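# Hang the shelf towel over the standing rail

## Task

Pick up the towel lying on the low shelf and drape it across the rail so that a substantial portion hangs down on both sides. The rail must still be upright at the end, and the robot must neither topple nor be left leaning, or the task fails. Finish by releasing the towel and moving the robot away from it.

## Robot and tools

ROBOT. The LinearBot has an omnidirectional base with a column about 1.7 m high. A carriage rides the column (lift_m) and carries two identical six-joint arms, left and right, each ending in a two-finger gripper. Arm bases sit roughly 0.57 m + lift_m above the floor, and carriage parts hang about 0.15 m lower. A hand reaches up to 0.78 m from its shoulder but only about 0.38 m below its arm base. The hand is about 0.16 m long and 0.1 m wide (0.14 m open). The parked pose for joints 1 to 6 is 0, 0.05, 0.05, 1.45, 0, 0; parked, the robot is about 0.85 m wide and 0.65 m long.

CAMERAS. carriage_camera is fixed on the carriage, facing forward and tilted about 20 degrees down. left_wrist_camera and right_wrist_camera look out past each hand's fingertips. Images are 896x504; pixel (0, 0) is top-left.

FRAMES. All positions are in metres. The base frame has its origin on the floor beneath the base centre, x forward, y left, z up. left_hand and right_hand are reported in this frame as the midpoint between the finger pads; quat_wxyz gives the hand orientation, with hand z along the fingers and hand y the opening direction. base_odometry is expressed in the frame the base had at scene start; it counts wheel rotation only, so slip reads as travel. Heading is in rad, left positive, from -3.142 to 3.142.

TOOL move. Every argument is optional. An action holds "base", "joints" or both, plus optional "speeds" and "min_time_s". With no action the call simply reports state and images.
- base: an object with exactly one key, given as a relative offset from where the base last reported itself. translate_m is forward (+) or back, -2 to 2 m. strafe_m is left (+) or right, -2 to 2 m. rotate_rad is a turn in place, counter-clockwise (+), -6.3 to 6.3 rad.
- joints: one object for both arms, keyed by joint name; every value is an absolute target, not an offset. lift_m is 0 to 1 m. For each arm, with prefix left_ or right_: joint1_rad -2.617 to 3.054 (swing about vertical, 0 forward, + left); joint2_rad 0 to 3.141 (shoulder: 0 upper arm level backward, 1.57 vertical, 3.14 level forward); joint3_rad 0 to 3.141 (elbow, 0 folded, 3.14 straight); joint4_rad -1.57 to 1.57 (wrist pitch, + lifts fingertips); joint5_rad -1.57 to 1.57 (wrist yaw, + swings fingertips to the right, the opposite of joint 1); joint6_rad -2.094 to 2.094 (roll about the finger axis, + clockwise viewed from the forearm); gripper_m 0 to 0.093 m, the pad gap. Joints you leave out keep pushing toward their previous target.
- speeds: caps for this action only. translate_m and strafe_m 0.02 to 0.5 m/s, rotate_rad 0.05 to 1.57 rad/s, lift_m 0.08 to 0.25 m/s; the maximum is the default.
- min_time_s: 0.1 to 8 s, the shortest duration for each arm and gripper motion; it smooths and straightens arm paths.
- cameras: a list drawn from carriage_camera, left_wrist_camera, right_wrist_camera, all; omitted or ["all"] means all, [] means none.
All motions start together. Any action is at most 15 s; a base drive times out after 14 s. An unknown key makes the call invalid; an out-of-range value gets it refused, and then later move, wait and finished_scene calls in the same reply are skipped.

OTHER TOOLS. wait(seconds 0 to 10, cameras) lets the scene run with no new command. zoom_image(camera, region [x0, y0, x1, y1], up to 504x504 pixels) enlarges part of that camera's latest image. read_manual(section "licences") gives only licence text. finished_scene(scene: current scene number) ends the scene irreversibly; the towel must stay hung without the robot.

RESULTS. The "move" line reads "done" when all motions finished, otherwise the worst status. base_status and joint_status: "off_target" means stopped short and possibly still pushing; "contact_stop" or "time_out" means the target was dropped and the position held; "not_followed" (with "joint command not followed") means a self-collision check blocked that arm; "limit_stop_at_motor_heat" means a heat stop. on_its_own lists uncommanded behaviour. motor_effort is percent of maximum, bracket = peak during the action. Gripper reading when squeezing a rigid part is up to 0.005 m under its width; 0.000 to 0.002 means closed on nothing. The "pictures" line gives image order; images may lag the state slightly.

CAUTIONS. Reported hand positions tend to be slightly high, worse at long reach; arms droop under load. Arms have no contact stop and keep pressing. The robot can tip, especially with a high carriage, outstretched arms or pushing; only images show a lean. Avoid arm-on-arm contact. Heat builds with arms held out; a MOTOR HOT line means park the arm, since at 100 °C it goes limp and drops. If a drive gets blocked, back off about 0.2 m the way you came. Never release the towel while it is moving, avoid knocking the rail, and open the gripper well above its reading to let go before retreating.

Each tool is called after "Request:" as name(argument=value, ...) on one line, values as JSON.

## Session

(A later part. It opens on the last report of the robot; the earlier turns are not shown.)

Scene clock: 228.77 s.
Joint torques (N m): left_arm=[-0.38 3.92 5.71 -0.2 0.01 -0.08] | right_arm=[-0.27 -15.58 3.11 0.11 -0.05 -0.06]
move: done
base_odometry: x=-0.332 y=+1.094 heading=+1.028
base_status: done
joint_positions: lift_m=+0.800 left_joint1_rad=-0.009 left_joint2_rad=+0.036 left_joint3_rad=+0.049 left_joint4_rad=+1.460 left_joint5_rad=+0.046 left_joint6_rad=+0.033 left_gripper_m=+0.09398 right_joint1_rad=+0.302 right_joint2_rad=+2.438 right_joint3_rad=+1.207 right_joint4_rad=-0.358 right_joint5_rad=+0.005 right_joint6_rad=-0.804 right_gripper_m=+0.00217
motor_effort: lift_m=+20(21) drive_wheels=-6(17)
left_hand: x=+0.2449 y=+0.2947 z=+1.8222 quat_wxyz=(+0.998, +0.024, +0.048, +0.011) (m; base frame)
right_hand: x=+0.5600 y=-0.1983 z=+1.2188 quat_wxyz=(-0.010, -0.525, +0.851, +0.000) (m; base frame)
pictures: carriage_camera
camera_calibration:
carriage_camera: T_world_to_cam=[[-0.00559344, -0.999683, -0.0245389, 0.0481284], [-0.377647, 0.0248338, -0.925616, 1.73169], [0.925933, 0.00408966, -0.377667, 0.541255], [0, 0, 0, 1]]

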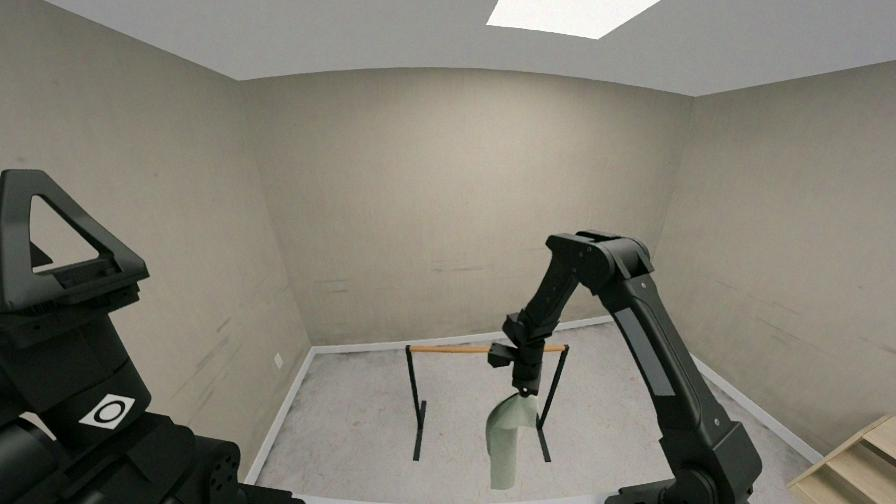

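Request:
move(base={"rotate_rad": -0.05}, joints={"lift_m": 0.68, "right_joint1_rad": 0.213, "right_joint2_rad": 2.88, "right_joint3_rad": 2.324, "right_joint4_rad": -0.744}, min_time_s=4, cameras=["carriage_camera"])

Request:
zoom_image(camera="carriage_camera", region=[300, 250, 660, 504])

Scene clock: 247.07 s.
Joint torques (N m): left_arm=[-0.31 3.88 5.68 -0.21 -0.01 -0.08] | right_arm=[-0.9 -14.5 8.68 0.7 -0.03 -0.06]
move: done
base_odometry: x=-0.333 y=+1.094 heading=+0.979
base_status: done
joint_positions: lift_m=+0.680 left_joint1_rad=-0.009 left_joint2_rad=+0.036 left_joint3_rad=+0.049 left_joint4_rad=+1.460 left_joint5_rad=+0.046 left_joint6_rad=+0.033 left_gripper_m=+0.09398 right_joint1_rad=+0.220 right_joint2_rad=+2.849 right_joint3_rad=+2.300 right_joint4_rad=-0.729 right_joint5_rad=+0.004 right_joint6_rad=-0.804 right_gripper_m=+0.00217
joint_status: all done
motor_effort: lift_m=+20(20) drive_wheels=-5(11)
left_hand: x=+0.2449 y=+0.2947 z=+1.7022 quat_wxyz=(+0.998, +0.024, +0.048, +0.011) (m; base frame)
right_hand: x=+0.7909 y=-0.1762 z=+1.1487 quat_wxyz=(+0.139, -0.484, +0.863, -0.044) (m; base frame)
pictures: carriage_camera
camera_calibration:
carriage_camera: T_world_to_cam=[[-0.00559344, -0.999683, -0.0245389, 0.0451837], [-0.377647, 0.0248338, -0.925616, 1.62062], [0.925933, 0.00408966, -0.377667, 0.495935], [0, 0, 0, 1]]

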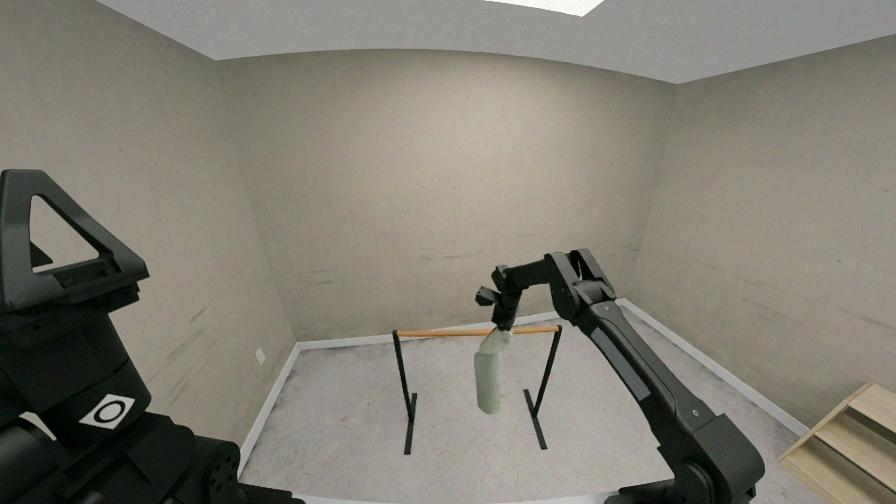

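Scaled by 1.400 from the camera's 896x504 image, which has a finer 1280x720 frame.

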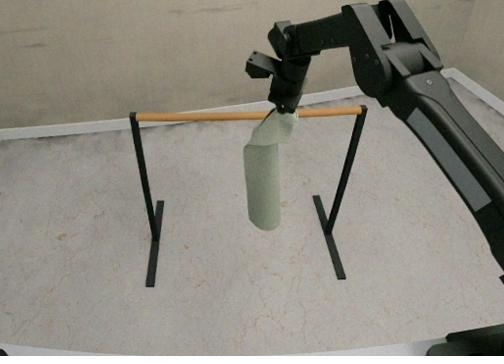

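Request:
move(base={"translate_m": 0.48}, speeds={"translate_m": 0.12}, cameras=["carriage_camera", "right_wrist_camera"])

Request:
zoom_image(camera="carriage_camera", region=[300, 250, 660, 504])

Scene clock: 256.93 s.
Joint torques (N m): left_arm=[-0.28 3.81 5.64 -0.2 0 -0.09] | right_arm=[-0.54 -14.42 8.68 0.75 -0.04 -0.06]
move: done
base_odometry: x=-0.065 y=+1.493 heading=+0.979
base_status: done
joint_positions: lift_m=+0.680 left_joint1_rad=-0.009 left_joint2_rad=+0.036 left_joint3_rad=+0.049 left_joint4_rad=+1.460 left_joint5_rad=+0.046 left_joint6_rad=+0.033 left_gripper_m=+0.09398 right_joint1_rad=+0.218 right_joint2_rad=+2.851 right_joint3_rad=+2.300 right_joint4_rad=-0.735 right_joint5_rad=+0.004 right_joint6_rad=-0.804 right_gripper_m=+0.00217
motor_effort: lift_m=+20(21) drive_wheels=-4(12)
left_hand: x=+0.2449 y=+0.2947 z=+1.7022 quat_wxyz=(+0.998, +0.024, +0.048, +0.011) (m; base frame)
right_hand: x=+0.7896 y=-0.1775 z=+1.1477 quat_wxyz=(+0.136, -0.484, +0.864, -0.043) (m; base frame)
pictures: carriage_camera, right_wrist_camera
camera_calibration:
carriage_camera: T_world_to_cam=[[-0.00559344, -0.999683, -0.0245389, 0.0451837], [-0.377647, 0.0248338, -0.925616, 1.62062], [0.925933, 0.00408966, -0.377667, 0.495935], [0, 0, 0, 1]]
right_wrist_camera: T_world_to_cam=[[0.827597, -0.542363, 0.14466, -0.906381], [-0.550701, -0.734611, 0.396328, -0.138424], [-0.108685, -0.407664, -0.906641, 1.18073], [0, 0, 0, 1]]

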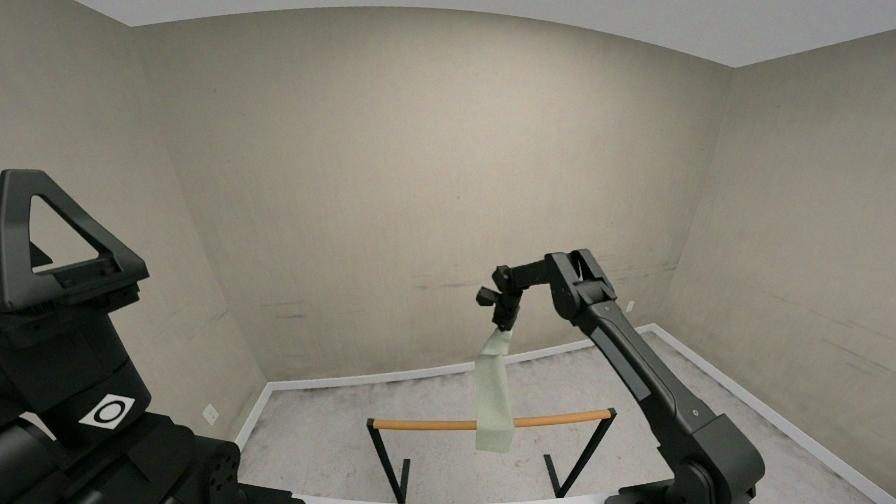

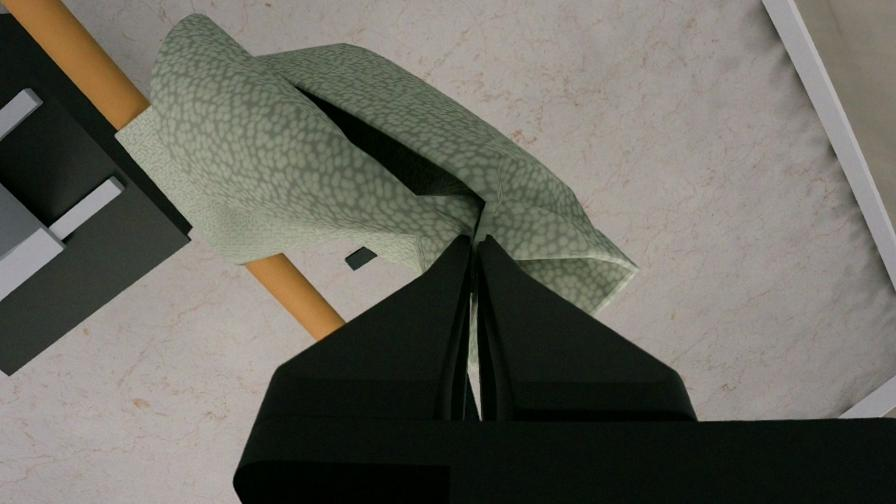

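Scaled by 1.400 from the camera's 896x504 image, which has a finer 1280x720 frame.

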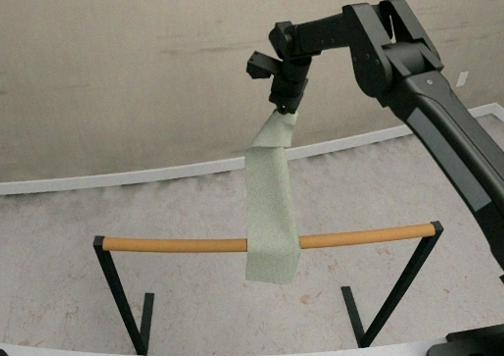

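Request:
move(joints={"lift_m": 0.42}, speeds={"lift_m": 0.1}, cameras=["carriage_camera", "right_wrist_camera"])

Request:
zoom_image(camera="carriage_camera", region=[300, 250, 660, 504])

Scene clock: 269.60 s.
Joint torques (N m): left_arm=[-0.29 3.89 5.67 -0.24 0.01 -0.09] | right_arm=[-0.65 -15.54 7.99 0.76 -0.03 -0.06]
move: done
base_odometry: x=-0.065 y=+1.493 heading=+0.979
joint_positions: lift_m=+0.420 left_joint1_rad=-0.009 left_joint2_rad=+0.036 left_joint3_rad=+0.049 left_joint4_rad=+1.460 left_joint5_rad=+0.046 left_joint6_rad=+0.033 left_gripper_m=+0.09398 right_joint1_rad=+0.218 right_joint2_rad=+2.859 right_joint3_rad=+2.309 right_joint4_rad=-0.737 right_joint5_rad=+0.004 right_joint6_rad=-0.804 right_gripper_m=+0.00217
joint_status: all done
motor_effort: lift_m=+20(20) drive_wheels=+5(5)
left_hand: x=+0.2449 y=+0.2947 z=+1.4422 quat_wxyz=(+0.998, +0.024, +0.048, +0.011) (m; base frame)
right_hand: x=+0.7897 y=-0.1774 z=+0.8854 quat_wxyz=(+0.135, -0.484, +0.864, -0.043) (m; base frame)
pictures: carriage_camera, right_wrist_camera
camera_calibration:
carriage_camera: T_world_to_cam=[[-0.00559344, -0.999683, -0.0245389, 0.038804], [-0.377647, 0.0248338, -0.925616, 1.37997], [0.925933, 0.00408966, -0.377667, 0.397748], [0, 0, 0, 1]]
right_wrist_camera: T_world_to_cam=[[0.828114, -0.541973, 0.143154, -0.867512], [-0.549553, -0.734574, 0.397987, -0.0367312], [-0.110541, -0.408249, -0.906153, 0.943815], [0, 0, 0, 1]]

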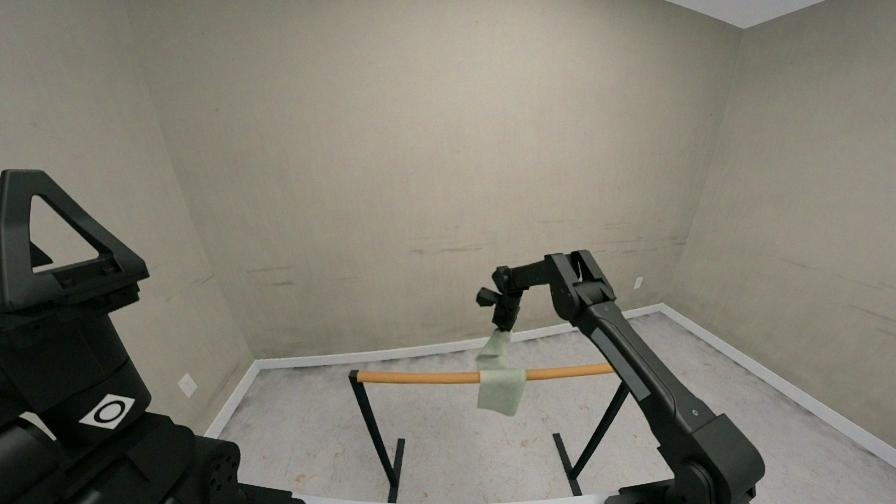

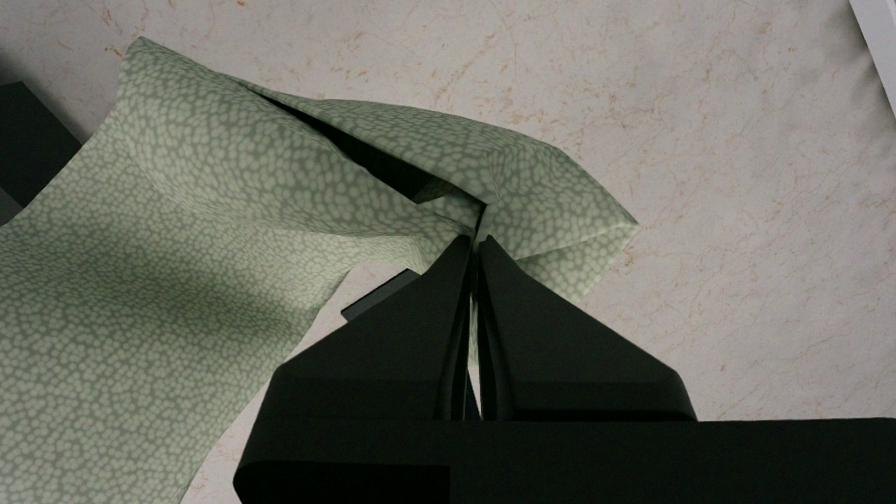

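Scaled by 1.400 from the camera's 896x504 image, which has a finer 1280x720 frame.

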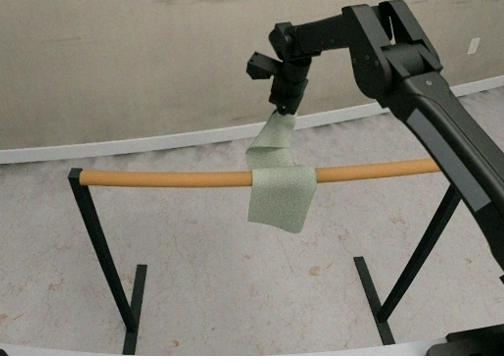

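Request:
move(joints={"lift_m": 0.86}, speeds={"lift_m": 0.15}, cameras=[])

Request:
move(base={"translate_m": -0.36}, speeds={"translate_m": 0.12}, cameras=["carriage_camera"])

Request:
move(joints={"lift_m": 0.56}, speeds={"lift_m": 0.15}, cameras=["carriage_camera"])

Request:
zoom_image(camera="carriage_camera", region=[300, 250, 660, 504])

Scene clock: 292.73 s.
move: done
joint_status: all done
motor_effort: lift_m=+25(30) drive_wheels=+5(5)
pictures: none

Scene clock: 296.50 s.
move: done
base_status: done
motor_effort: lift_m=+25(25) drive_wheels=-3(13)
pictures: carriage_camera
camera_calibration:
carriage_camera: T_world_to_cam=[[-0.00559344, -0.999683, -0.0245389, 0.0495875], [-0.377647, 0.0248338, -0.925616, 1.78673], [0.925933, 0.00408966, -0.377667, 0.563712], [0, 0, 0, 1]]

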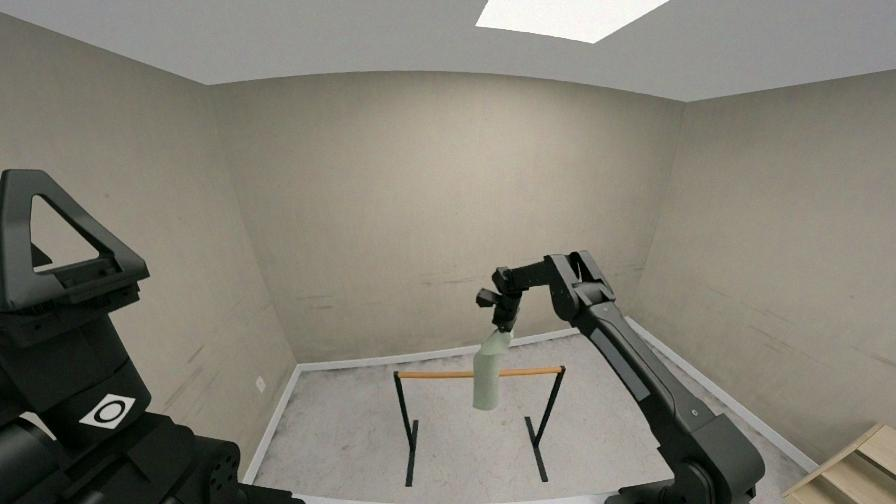

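Scene clock: 298.93 s.
Joint torques (N m): left_arm=[-0.28 3.96 5.72 -0.23 0 -0.1] | right_arm=[-0.68 -16.17 7.36 0.74 -0.03 -0.07]
move: done
base_odometry: x=-0.266 y=+1.194 heading=+0.980
joint_positions: lift_m=+0.560 left_joint1_rad=-0.009 left_joint2_rad=+0.036 left_joint3_rad=+0.049 left_joint4_rad=+1.460 left_joint5_rad=+0.046 left_joint6_rad=+0.033 left_gripper_m=+0.09398 right_joint1_rad=+0.217 right_joint2_rad=+2.869 right_joint3_rad=+2.315 right_joint4_rad=-0.740 right_joint5_rad=+0.004 right_joint6_rad=-0.804 right_gripper_m=+0.00217
joint_status: all done
motor_effort: lift_m=+20(20) drive_wheels=+4(4)
left_hand: x=+0.2451 y=+0.2947 z=+1.5823 quat_wxyz=(+0.998, +0.024, +0.048, +0.011) (m; base frame)
right_hand: x=+0.7889 y=-0.1783 z=+1.0220 quat_wxyz=(+0.132, -0.484, +0.864, -0.042) (m; base frame)
pictures: carriage_camera
camera_calibration:
carriage_camera: T_world_to_cam=[[-0.00559344, -0.999683, -0.0245389, 0.0422399], [-0.377647, 0.0248338, -0.925616, 1.50958], [0.925933, 0.00408966, -0.377667, 0.450629], [0, 0, 0, 1]]

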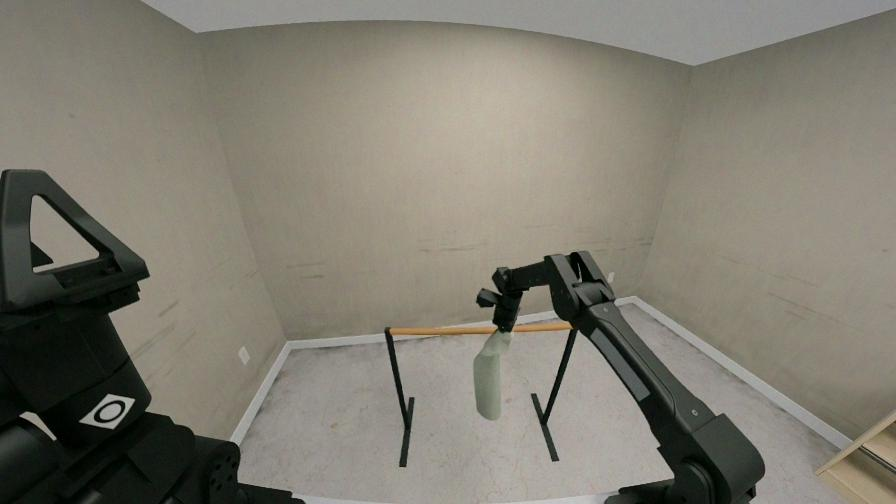

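Scaled by 1.400 from the camera's 896x504 image, which has a finer 1280x720 frame.

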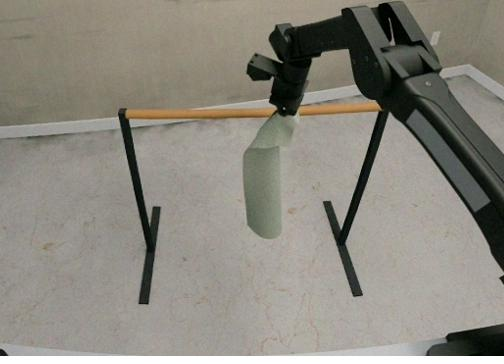

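Request:
move(base={"translate_m": 0.37}, speeds={"translate_m": 0.12}, cameras=["carriage_camera"])

Request:
zoom_image(camera="carriage_camera", region=[300, 250, 660, 504])

Scene clock: 305.93 s.
Joint torques (N m): left_arm=[-0.24 3.95 5.81 -0.21 0.01 -0.07] | right_arm=[-0.5 -16.2 7.36 0.78 -0.05 -0.03]
move: done
base_odometry: x=-0.060 y=+1.501 heading=+0.981
base_status: done
joint_positions: lift_m=+0.560 left_joint1_rad=-0.009 left_joint2_rad=+0.036 left_joint3_rad=+0.049 left_joint4_rad=+1.460 left_joint5_rad=+0.046 left_joint6_rad=+0.033 left_gripper_m=+0.09398 right_joint1_rad=+0.217 right_joint2_rad=+2.869 right_joint3_rad=+2.315 right_joint4_rad=-0.741 right_joint5_rad=+0.004 right_joint6_rad=-0.804 right_gripper_m=+0.00216
motor_effort: lift_m=+20(20) drive_wheels=-4(11)
left_hand: x=+0.2451 y=+0.2947 z=+1.5823 quat_wxyz=(+0.998, +0.024, +0.048, +0.011) (m; base frame)
right_hand: x=+0.7887 y=-0.1783 z=+1.0220 quat_wxyz=(+0.131, -0.484, +0.864, -0.042) (m; base frame)
pictures: carriage_camera
camera_calibration:
carriage_camera: T_world_to_cam=[[-0.00559344, -0.999683, -0.0245389, 0.0422399], [-0.377647, 0.0248338, -0.925616, 1.50958], [0.925933, 0.00408966, -0.377667, 0.450629], [0, 0, 0, 1]]

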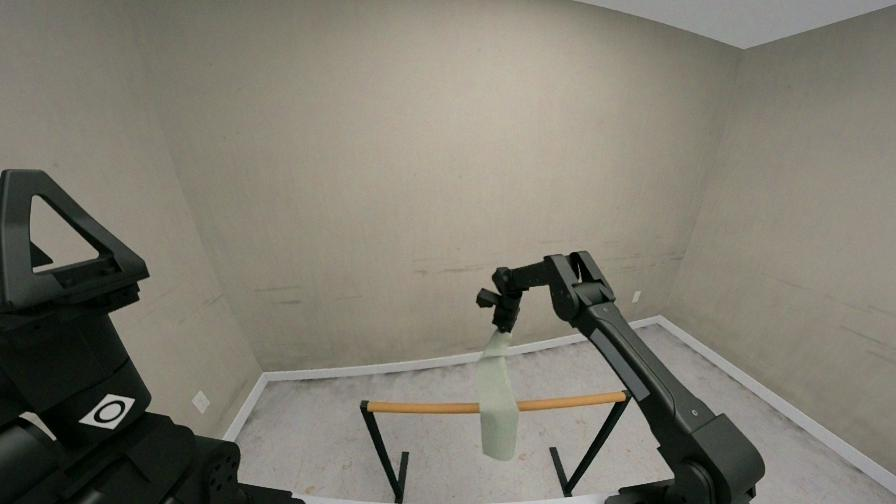

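Scaled by 1.400 from the camera's 896x504 image, which has a finer 1280x720 frame.

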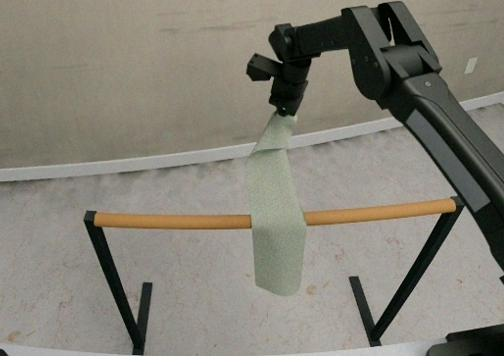

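Request:
wait(seconds=0.5, cameras=["carriage_camera", "right_wrist_camera"])

Request:
zoom_image(camera="carriage_camera", region=[400, 300, 600, 504])

Scene clock: 311.93 s.
Joint torques (N m): left_arm=[-0.31 3.89 5.7 -0.19 -0.01 -0.07] | right_arm=[-0.64 -16.27 7.39 0.78 -0.02 -0.06]
base_odometry: x=-0.060 y=+1.501 heading=+0.981
base_status: done
joint_positions: lift_m=+0.560 left_joint1_rad=-0.009 left_joint2_rad=+0.036 left_joint3_rad=+0.049 left_joint4_rad=+1.460 left_joint5_rad=+0.046 left_joint6_rad=+0.033 left_gripper_m=+0.09398 right_joint1_rad=+0.217 right_joint2_rad=+2.869 right_joint3_rad=+2.315 right_joint4_rad=-0.741 right_joint5_rad=+0.004 right_joint6_rad=-0.804 right_gripper_m=+0.00216
motor_effort: lift_m=+20(20) drive_wheels=-4(11)
left_hand: x=+0.2451 y=+0.2947 z=+1.5823 quat_wxyz=(+0.998, +0.024, +0.048, +0.011) (m; base frame)
right_hand: x=+0.7887 y=-0.1783 z=+1.0220 quat_wxyz=(+0.131, -0.484, +0.864, -0.042) (m; base frame)
wait: 0.50 s; at rest from the start
pictures: carriage_camera, right_wrist_camera
camera_calibration:
carriage_camera: T_world_to_cam=[[-0.00559344, -0.999683, -0.0245389, 0.0422399], [-0.377647, 0.0248338, -0.925616, 1.50958], [0.925933, 0.00408966, -0.377667, 0.450629], [0, 0, 0, 1]]
right_wrist_camera: T_world_to_cam=[[0.828633, -0.542394, 0.138478, -0.882436], [-0.547448, -0.733511, 0.402817, -0.098709], [-0.11691, -0.409597, -0.904744, 1.07045], [0, 0, 0, 1]]

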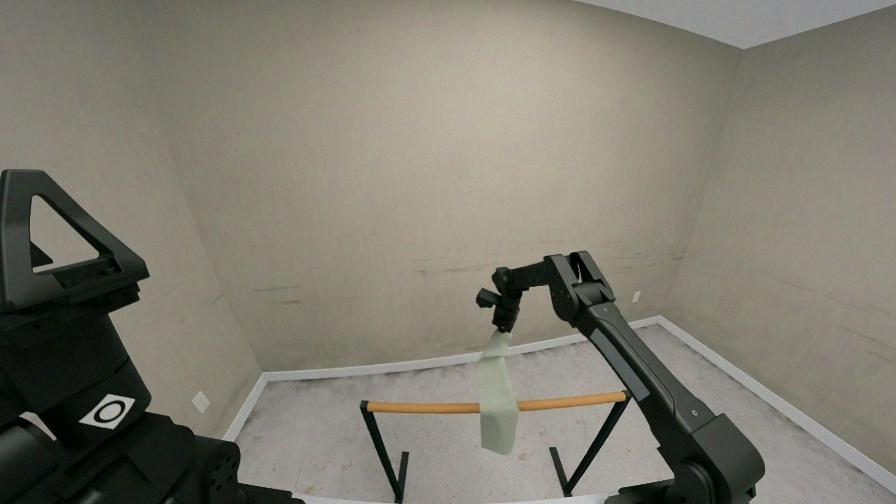

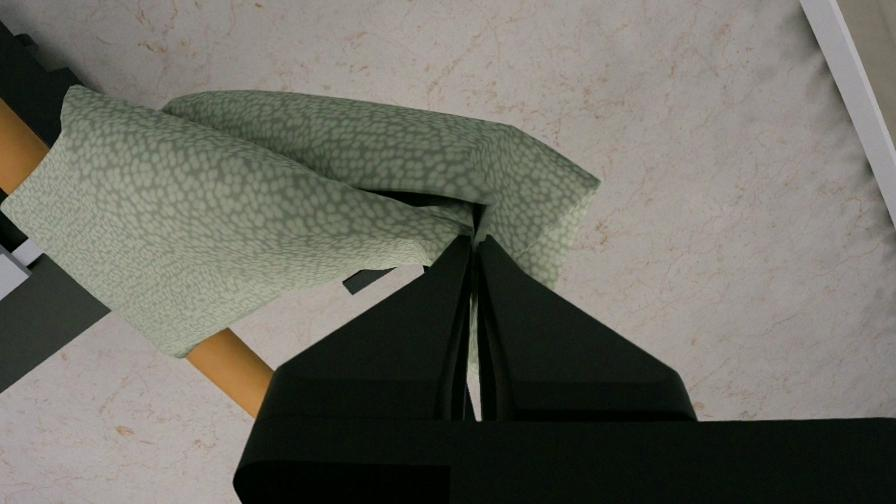

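Scaled by 2.471 from the camera's 896x504 image, which has a finer 1280x720 frame.

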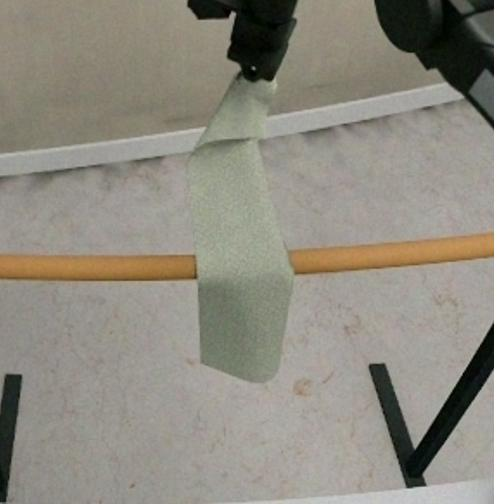

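Request:
move(joints={"lift_m": 0.29}, speeds={"lift_m": 0.1}, cameras=["carriage_camera", "right_wrist_camera"])

Request:
zoom_image(camera="carriage_camera", region=[400, 250, 640, 504])

Scene clock: 321.73 s.
Joint torques (N m): left_arm=[-0.25 3.95 5.82 -0.18 -0.01 -0.06] | right_arm=[-0.59 -16.42 7.46 0.86 -0.05 -0.06]
move: done
base_odometry: x=-0.060 y=+1.501 heading=+0.981
joint_positions: lift_m=+0.290 left_joint1_rad=-0.009 left_joint2_rad=+0.036 left_joint3_rad=+0.049 left_joint4_rad=+1.460 left_joint5_rad=+0.046 left_joint6_rad=+0.033 left_gripper_m=+0.09398 right_joint1_rad=+0.217 right_joint2_rad=+2.870 right_joint3_rad=+2.317 right_joint4_rad=-0.746 right_joint5_rad=+0.004 right_joint6_rad=-0.804 right_gripper_m=+0.00215
joint_status: all done
motor_effort: lift_m=+20(21) drive_wheels=-4(5)
left_hand: x=+0.2451 y=+0.2947 z=+1.3122 quat_wxyz=(+0.998, +0.024, +0.048, +0.011) (m; base frame)
right_hand: x=+0.7877 y=-0.1786 z=+0.7513 quat_wxyz=(+0.129, -0.484, +0.864, -0.041) (m; base frame)
pictures: carriage_camera, right_wrist_camera
camera_calibration:
carriage_camera: T_world_to_cam=[[-0.00559344, -0.999683, -0.0245389, 0.0356134], [-0.377647, 0.0248338, -0.925616, 1.25962], [0.925933, 0.00408966, -0.377667, 0.348643], [0, 0, 0, 1]]
right_wrist_camera: T_world_to_cam=[[0.829245, -0.542259, 0.135308, -0.842341], [-0.54564, -0.733112, 0.405984, 0.00588248], [-0.120953, -0.410489, -0.903808, 0.827709], [0, 0, 0, 1]]

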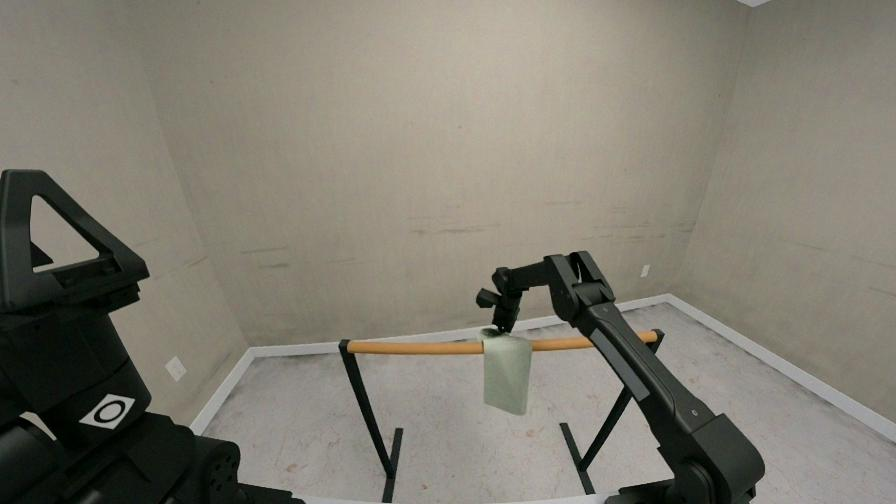

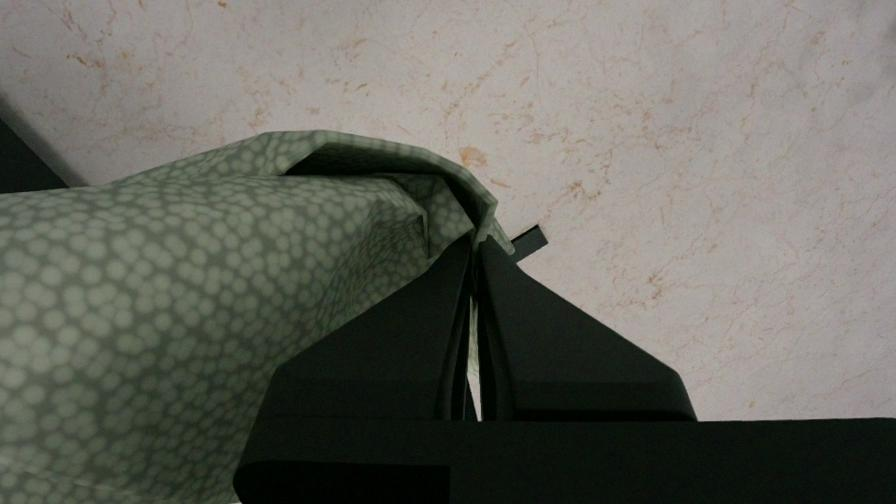

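Scaled by 1.984 from the camera's 896x504 image, which has a finer 1280x720 frame.

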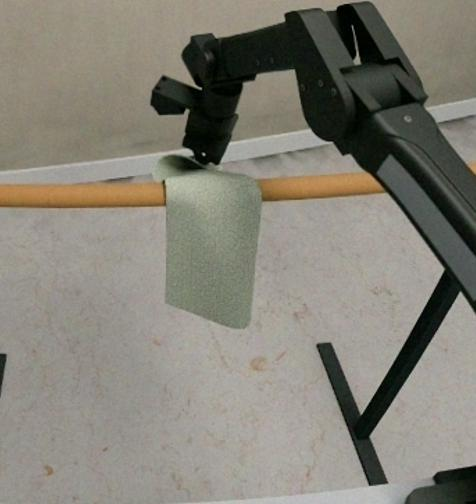

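Request:
move(joints={"right_gripper_m": 0.06}, min_time_s=2, cameras=["carriage_camera", "right_wrist_camera"])

Scene clock: 327.93 s.
Joint torques (N m): left_arm=[-0.25 3.85 5.68 -0.19 -0.01 -0.1] | right_arm=[-0.57 -16.35 7.28 0.83 -0.04 -0.05]
move: done
base_odometry: x=-0.060 y=+1.501 heading=+0.981
joint_positions: lift_m=+0.290 left_joint1_rad=-0.009 left_joint2_rad=+0.036 left_joint3_rad=+0.049 left_joint4_rad=+1.460 left_joint5_rad=+0.046 left_joint6_rad=+0.033 left_gripper_m=+0.09398 right_joint1_rad=+0.217 right_joint2_rad=+2.870 right_joint3_rad=+2.317 right_joint4_rad=-0.746 right_joint5_rad=+0.004 right_joint6_rad=-0.804 right_gripper_m=+0.05989
joint_status: all done
motor_effort: lift_m=+20(21) drive_wheels=+5(5)
left_hand: x=+0.2451 y=+0.2947 z=+1.3122 quat_wxyz=(+0.998, +0.024, +0.048, +0.011) (m; base frame)
right_hand: x=+0.7877 y=-0.1786 z=+0.7513 quat_wxyz=(+0.129, -0.484, +0.864, -0.041) (m; base frame)
pictures: carriage_camera, right_wrist_camera
camera_calibration:
carriage_camera: T_world_to_cam=[[-0.00559344, -0.999683, -0.0245389, 0.0356134], [-0.377647, 0.0248338, -0.925616, 1.25962], [0.925933, 0.00408966, -0.377667, 0.348643], [0, 0, 0, 1]]
right_wrist_camera: T_world_to_cam=[[0.829245, -0.542259, 0.135308, -0.842341], [-0.54564, -0.733112, 0.405984, 0.00588248], [-0.120953, -0.410489, -0.903808, 0.827709], [0, 0, 0, 1]]

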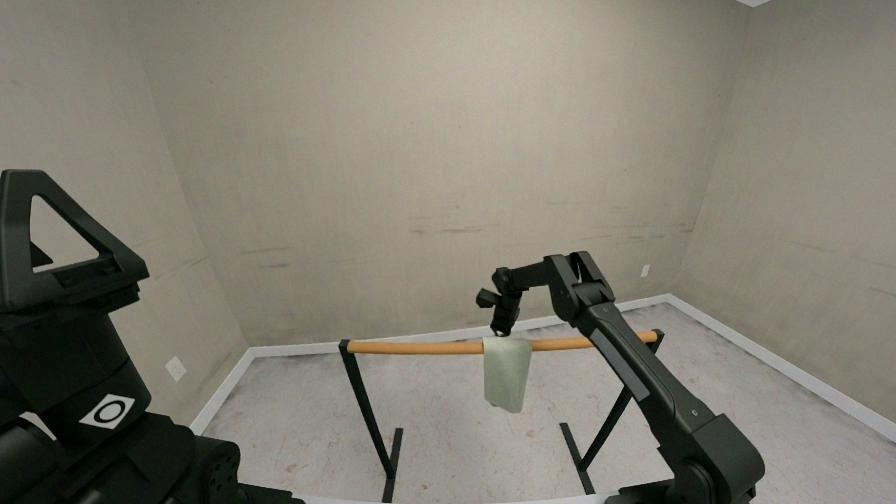

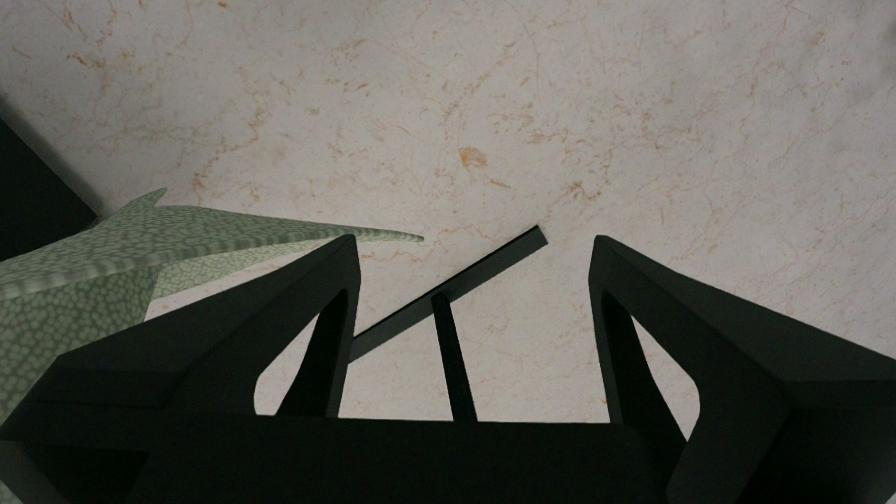

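Request:
move(joints={"lift_m": 0.6}, speeds={"lift_m": 0.12}, cameras=["carriage_camera", "right_wrist_camera"])

Request:
zoom_image(camera="carriage_camera", region=[400, 300, 640, 504])

Scene clock: 333.37 s.
Joint torques (N m): left_arm=[-0.21 3.86 5.67 -0.21 0 -0.1] | right_arm=[-0.55 -16.61 7.21 0.8 -0.04 -0.06]
move: done
base_odometry: x=-0.060 y=+1.501 heading=+0.981
joint_positions: lift_m=+0.600 left_joint1_rad=-0.009 left_joint2_rad=+0.036 left_joint3_rad=+0.049 left_joint4_rad=+1.460 left_joint5_rad=+0.046 left_joint6_rad=+0.033 left_gripper_m=+0.09398 right_joint1_rad=+0.217 right_joint2_rad=+2.871 right_joint3_rad=+2.317 right_joint4_rad=-0.744 right_joint5_rad=+0.004 right_joint6_rad=-0.804 right_gripper_m=+0.05989
joint_status: all done
motor_effort: lift_m=+25(30) drive_wheels=+5(5)
left_hand: x=+0.2451 y=+0.2947 z=+1.6217 quat_wxyz=(+0.998, +0.024, +0.048, +0.011) (m; base frame)
right_hand: x=+0.7879 y=-0.1785 z=+1.0602 quat_wxyz=(+0.129, -0.484, +0.864, -0.041) (m; base frame)
pictures: carriage_camera, right_wrist_camera
camera_calibration:
carriage_camera: T_world_to_cam=[[-0.00559344, -0.999683, -0.0245389, 0.0432073], [-0.377647, 0.0248338, -0.925616, 1.54607], [0.925933, 0.00408966, -0.377667, 0.465517], [0, 0, 0, 1]]
right_wrist_camera: T_world_to_cam=[[0.829144, -0.542281, 0.135836, -0.884754], [-0.545942, -0.733179, 0.405457, -0.118583], [-0.120279, -0.410341, -0.903965, 1.10656], [0, 0, 0, 1]]

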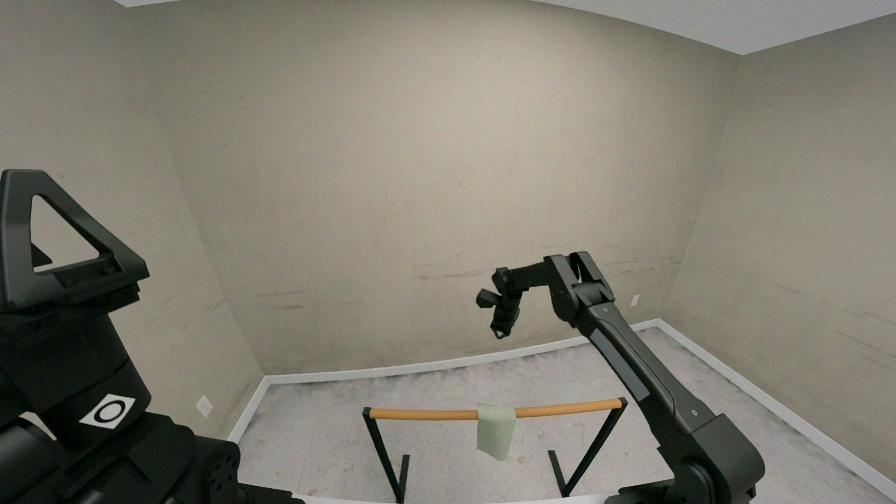

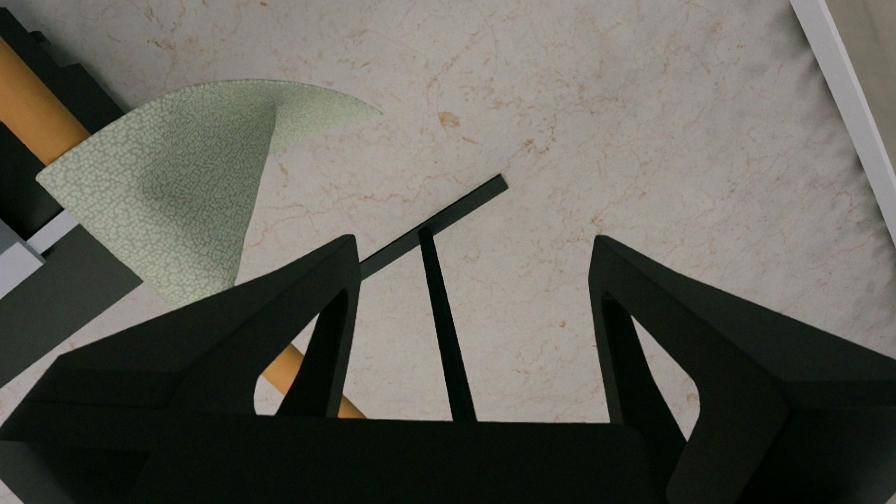

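Scaled by 2.100 from the camera's 896x504 image, which has a finer 1280x720 frame.

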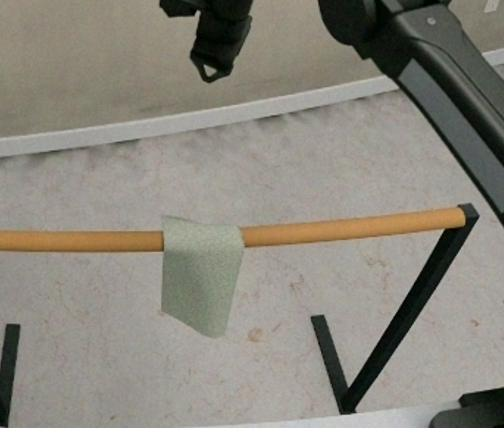

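Request:
move(base={"translate_m": -0.5}, speeds={"translate_m": 0.2}, cameras=["carriage_camera"])

Request:
zoom_image(camera="carriage_camera", region=[350, 250, 600, 504])

Scene clock: 342.30 s.
Joint torques (N m): left_arm=[-0.31 3.86 5.52 -0.18 0 -0.06] | right_arm=[-0.51 -16.23 7.36 0.81 -0.04 -0.04]
move: done
base_odometry: x=-0.338 y=+1.086 heading=+0.981
base_status: done
joint_positions: lift_m=+0.600 left_joint1_rad=-0.009 left_joint2_rad=+0.036 left_joint3_rad=+0.049 left_joint4_rad=+1.460 left_joint5_rad=+0.046 left_joint6_rad=+0.033 left_gripper_m=+0.09398 right_joint1_rad=+0.216 right_joint2_rad=+2.871 right_joint3_rad=+2.317 right_joint4_rad=-0.743 right_joint5_rad=+0.004 right_joint6_rad=-0.804 right_gripper_m=+0.05989
motor_effort: lift_m=+25(25) drive_wheels=-1(11)
left_hand: x=+0.2451 y=+0.2947 z=+1.6217 quat_wxyz=(+0.998, +0.024, +0.048, +0.011) (m; base frame)
right_hand: x=+0.7882 y=-0.1791 z=+1.0602 quat_wxyz=(+0.130, -0.484, +0.865, -0.041) (m; base frame)
pictures: carriage_camera
camera_calibration:
carriage_camera: T_world_to_cam=[[-0.00559344, -0.999683, -0.0245389, 0.0432073], [-0.377647, 0.0248338, -0.925616, 1.54607], [0.925933, 0.00408966, -0.377667, 0.465517], [0, 0, 0, 1]]

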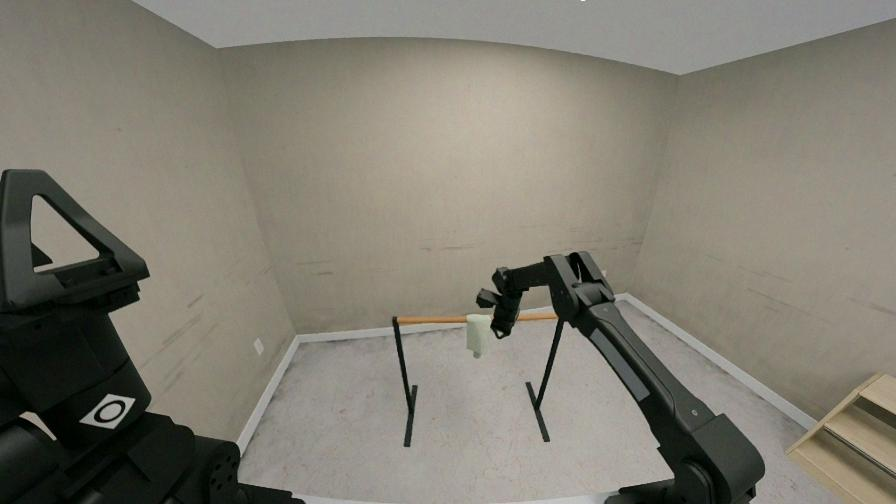

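Scaled by 1.984 from the camera's 896x504 image, which has a finer 1280x720 frame.

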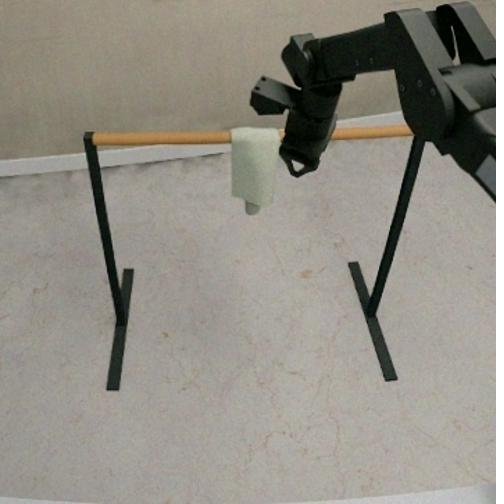

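Request:
move(base={"translate_m": -0.25}, speeds={"translate_m": 0.2}, cameras=["carriage_camera"])

Scene clock: 352.57 s.
Joint torques (N m): left_arm=[-0.25 3.88 5.72 -0.2 0 -0.07] | right_arm=[-0.5 -16.59 7.36 0.78 -0.02 -0.05]
move: done
base_odometry: x=-0.478 y=+0.878 heading=+0.981
base_status: done
joint_positions: lift_m=+0.600 left_joint1_rad=-0.009 left_joint2_rad=+0.036 left_joint3_rad=+0.049 left_joint4_rad=+1.460 left_joint5_rad=+0.046 left_joint6_rad=+0.033 left_gripper_m=+0.09398 right_joint1_rad=+0.216 right_joint2_rad=+2.871 right_joint3_rad=+2.317 right_joint4_rad=-0.743 right_joint5_rad=+0.004 right_joint6_rad=-0.804 right_gripper_m=+0.05989
motor_effort: lift_m=+25(25) drive_wheels=-1(11)
left_hand: x=+0.2451 y=+0.2947 z=+1.6217 quat_wxyz=(+0.998, +0.024, +0.048, +0.011) (m; base frame)
right_hand: x=+0.7883 y=-0.1793 z=+1.0602 quat_wxyz=(+0.130, -0.483, +0.865, -0.041) (m; base frame)
pictures: carriage_camera
camera_calibration:
carriage_camera: T_world_to_cam=[[-0.00559344, -0.999683, -0.0245389, 0.0432073], [-0.377647, 0.0248338, -0.925616, 1.54607], [0.925933, 0.00408966, -0.377667, 0.465517], [0, 0, 0, 1]]

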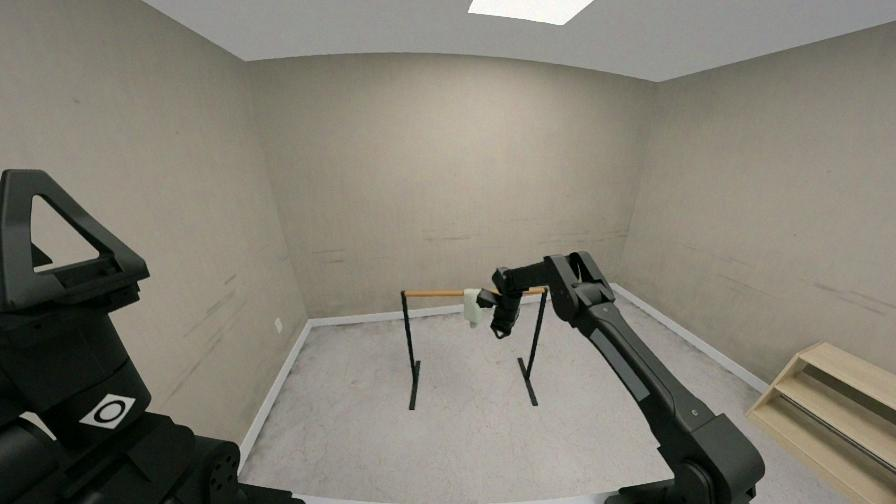

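Request:
move(joints={"right_joint1_rad": 0, "right_joint2_rad": 0.05, "right_joint3_rad": 0.05, "right_joint4_rad": 1.45, "right_joint5_rad": 0, "right_joint6_rad": 0, "lift_m": 0.3}, min_time_s=4, cameras=["carriage_camera"])

Request:
zoom_image(camera="carriage_camera", region=[380, 160, 580, 360])

Scene clock: 359.20 s.
Joint torques (N m): left_arm=[-0.29 3.89 5.68 -0.19 0.01 -0.09] | right_arm=[-0.95 2.73 4.86 -0.01 0.02 0.18]
move: done
base_odometry: x=-0.478 y=+0.878 heading=+0.981
joint_positions: lift_m=+0.300 left_joint1_rad=-0.009 left_joint2_rad=+0.036 left_joint3_rad=+0.049 left_joint4_rad=+1.460 left_joint5_rad=+0.046 left_joint6_rad=+0.033 left_gripper_m=+0.09398 right_joint1_rad=+0.007 right_joint2_rad=+0.062 right_joint3_rad=+0.061 right_joint4_rad=+1.433 right_joint5_rad=+0.004 right_joint6_rad=-0.014 right_gripper_m=+0.05990
joint_status: all done
motor_effort: lift_m=+20(21) drive_wheels=+2(2)
left_hand: x=+0.2451 y=+0.2947 z=+1.3223 quat_wxyz=(+0.998, +0.024, +0.048, +0.011) (m; base frame)
right_hand: x=+0.2564 y=-0.3033 z=+1.3246 quat_wxyz=(+0.998, +0.001, +0.069, -0.004) (m; base frame)
pictures: carriage_camera
camera_calibration:
carriage_camera: T_world_to_cam=[[-0.00559344, -0.999683, -0.0245389, 0.0358603], [-0.377647, 0.0248338, -0.925616, 1.26894], [0.925933, 0.00408966, -0.377667, 0.352443], [0, 0, 0, 1]]

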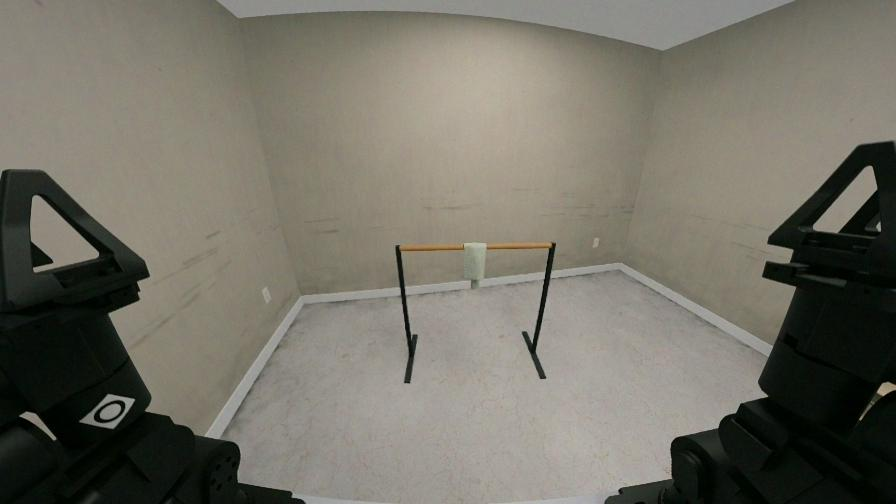

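Scaled by 2.520 from the camera's 896x504 image, which has a finer 1280x720 frame.

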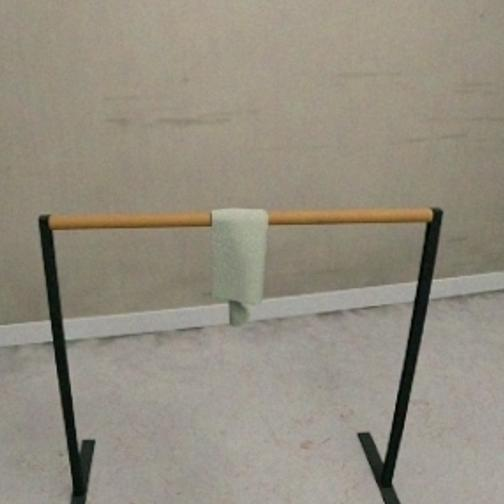

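Request:
finished_scene(scene=1)

The scene is finished: the task was done.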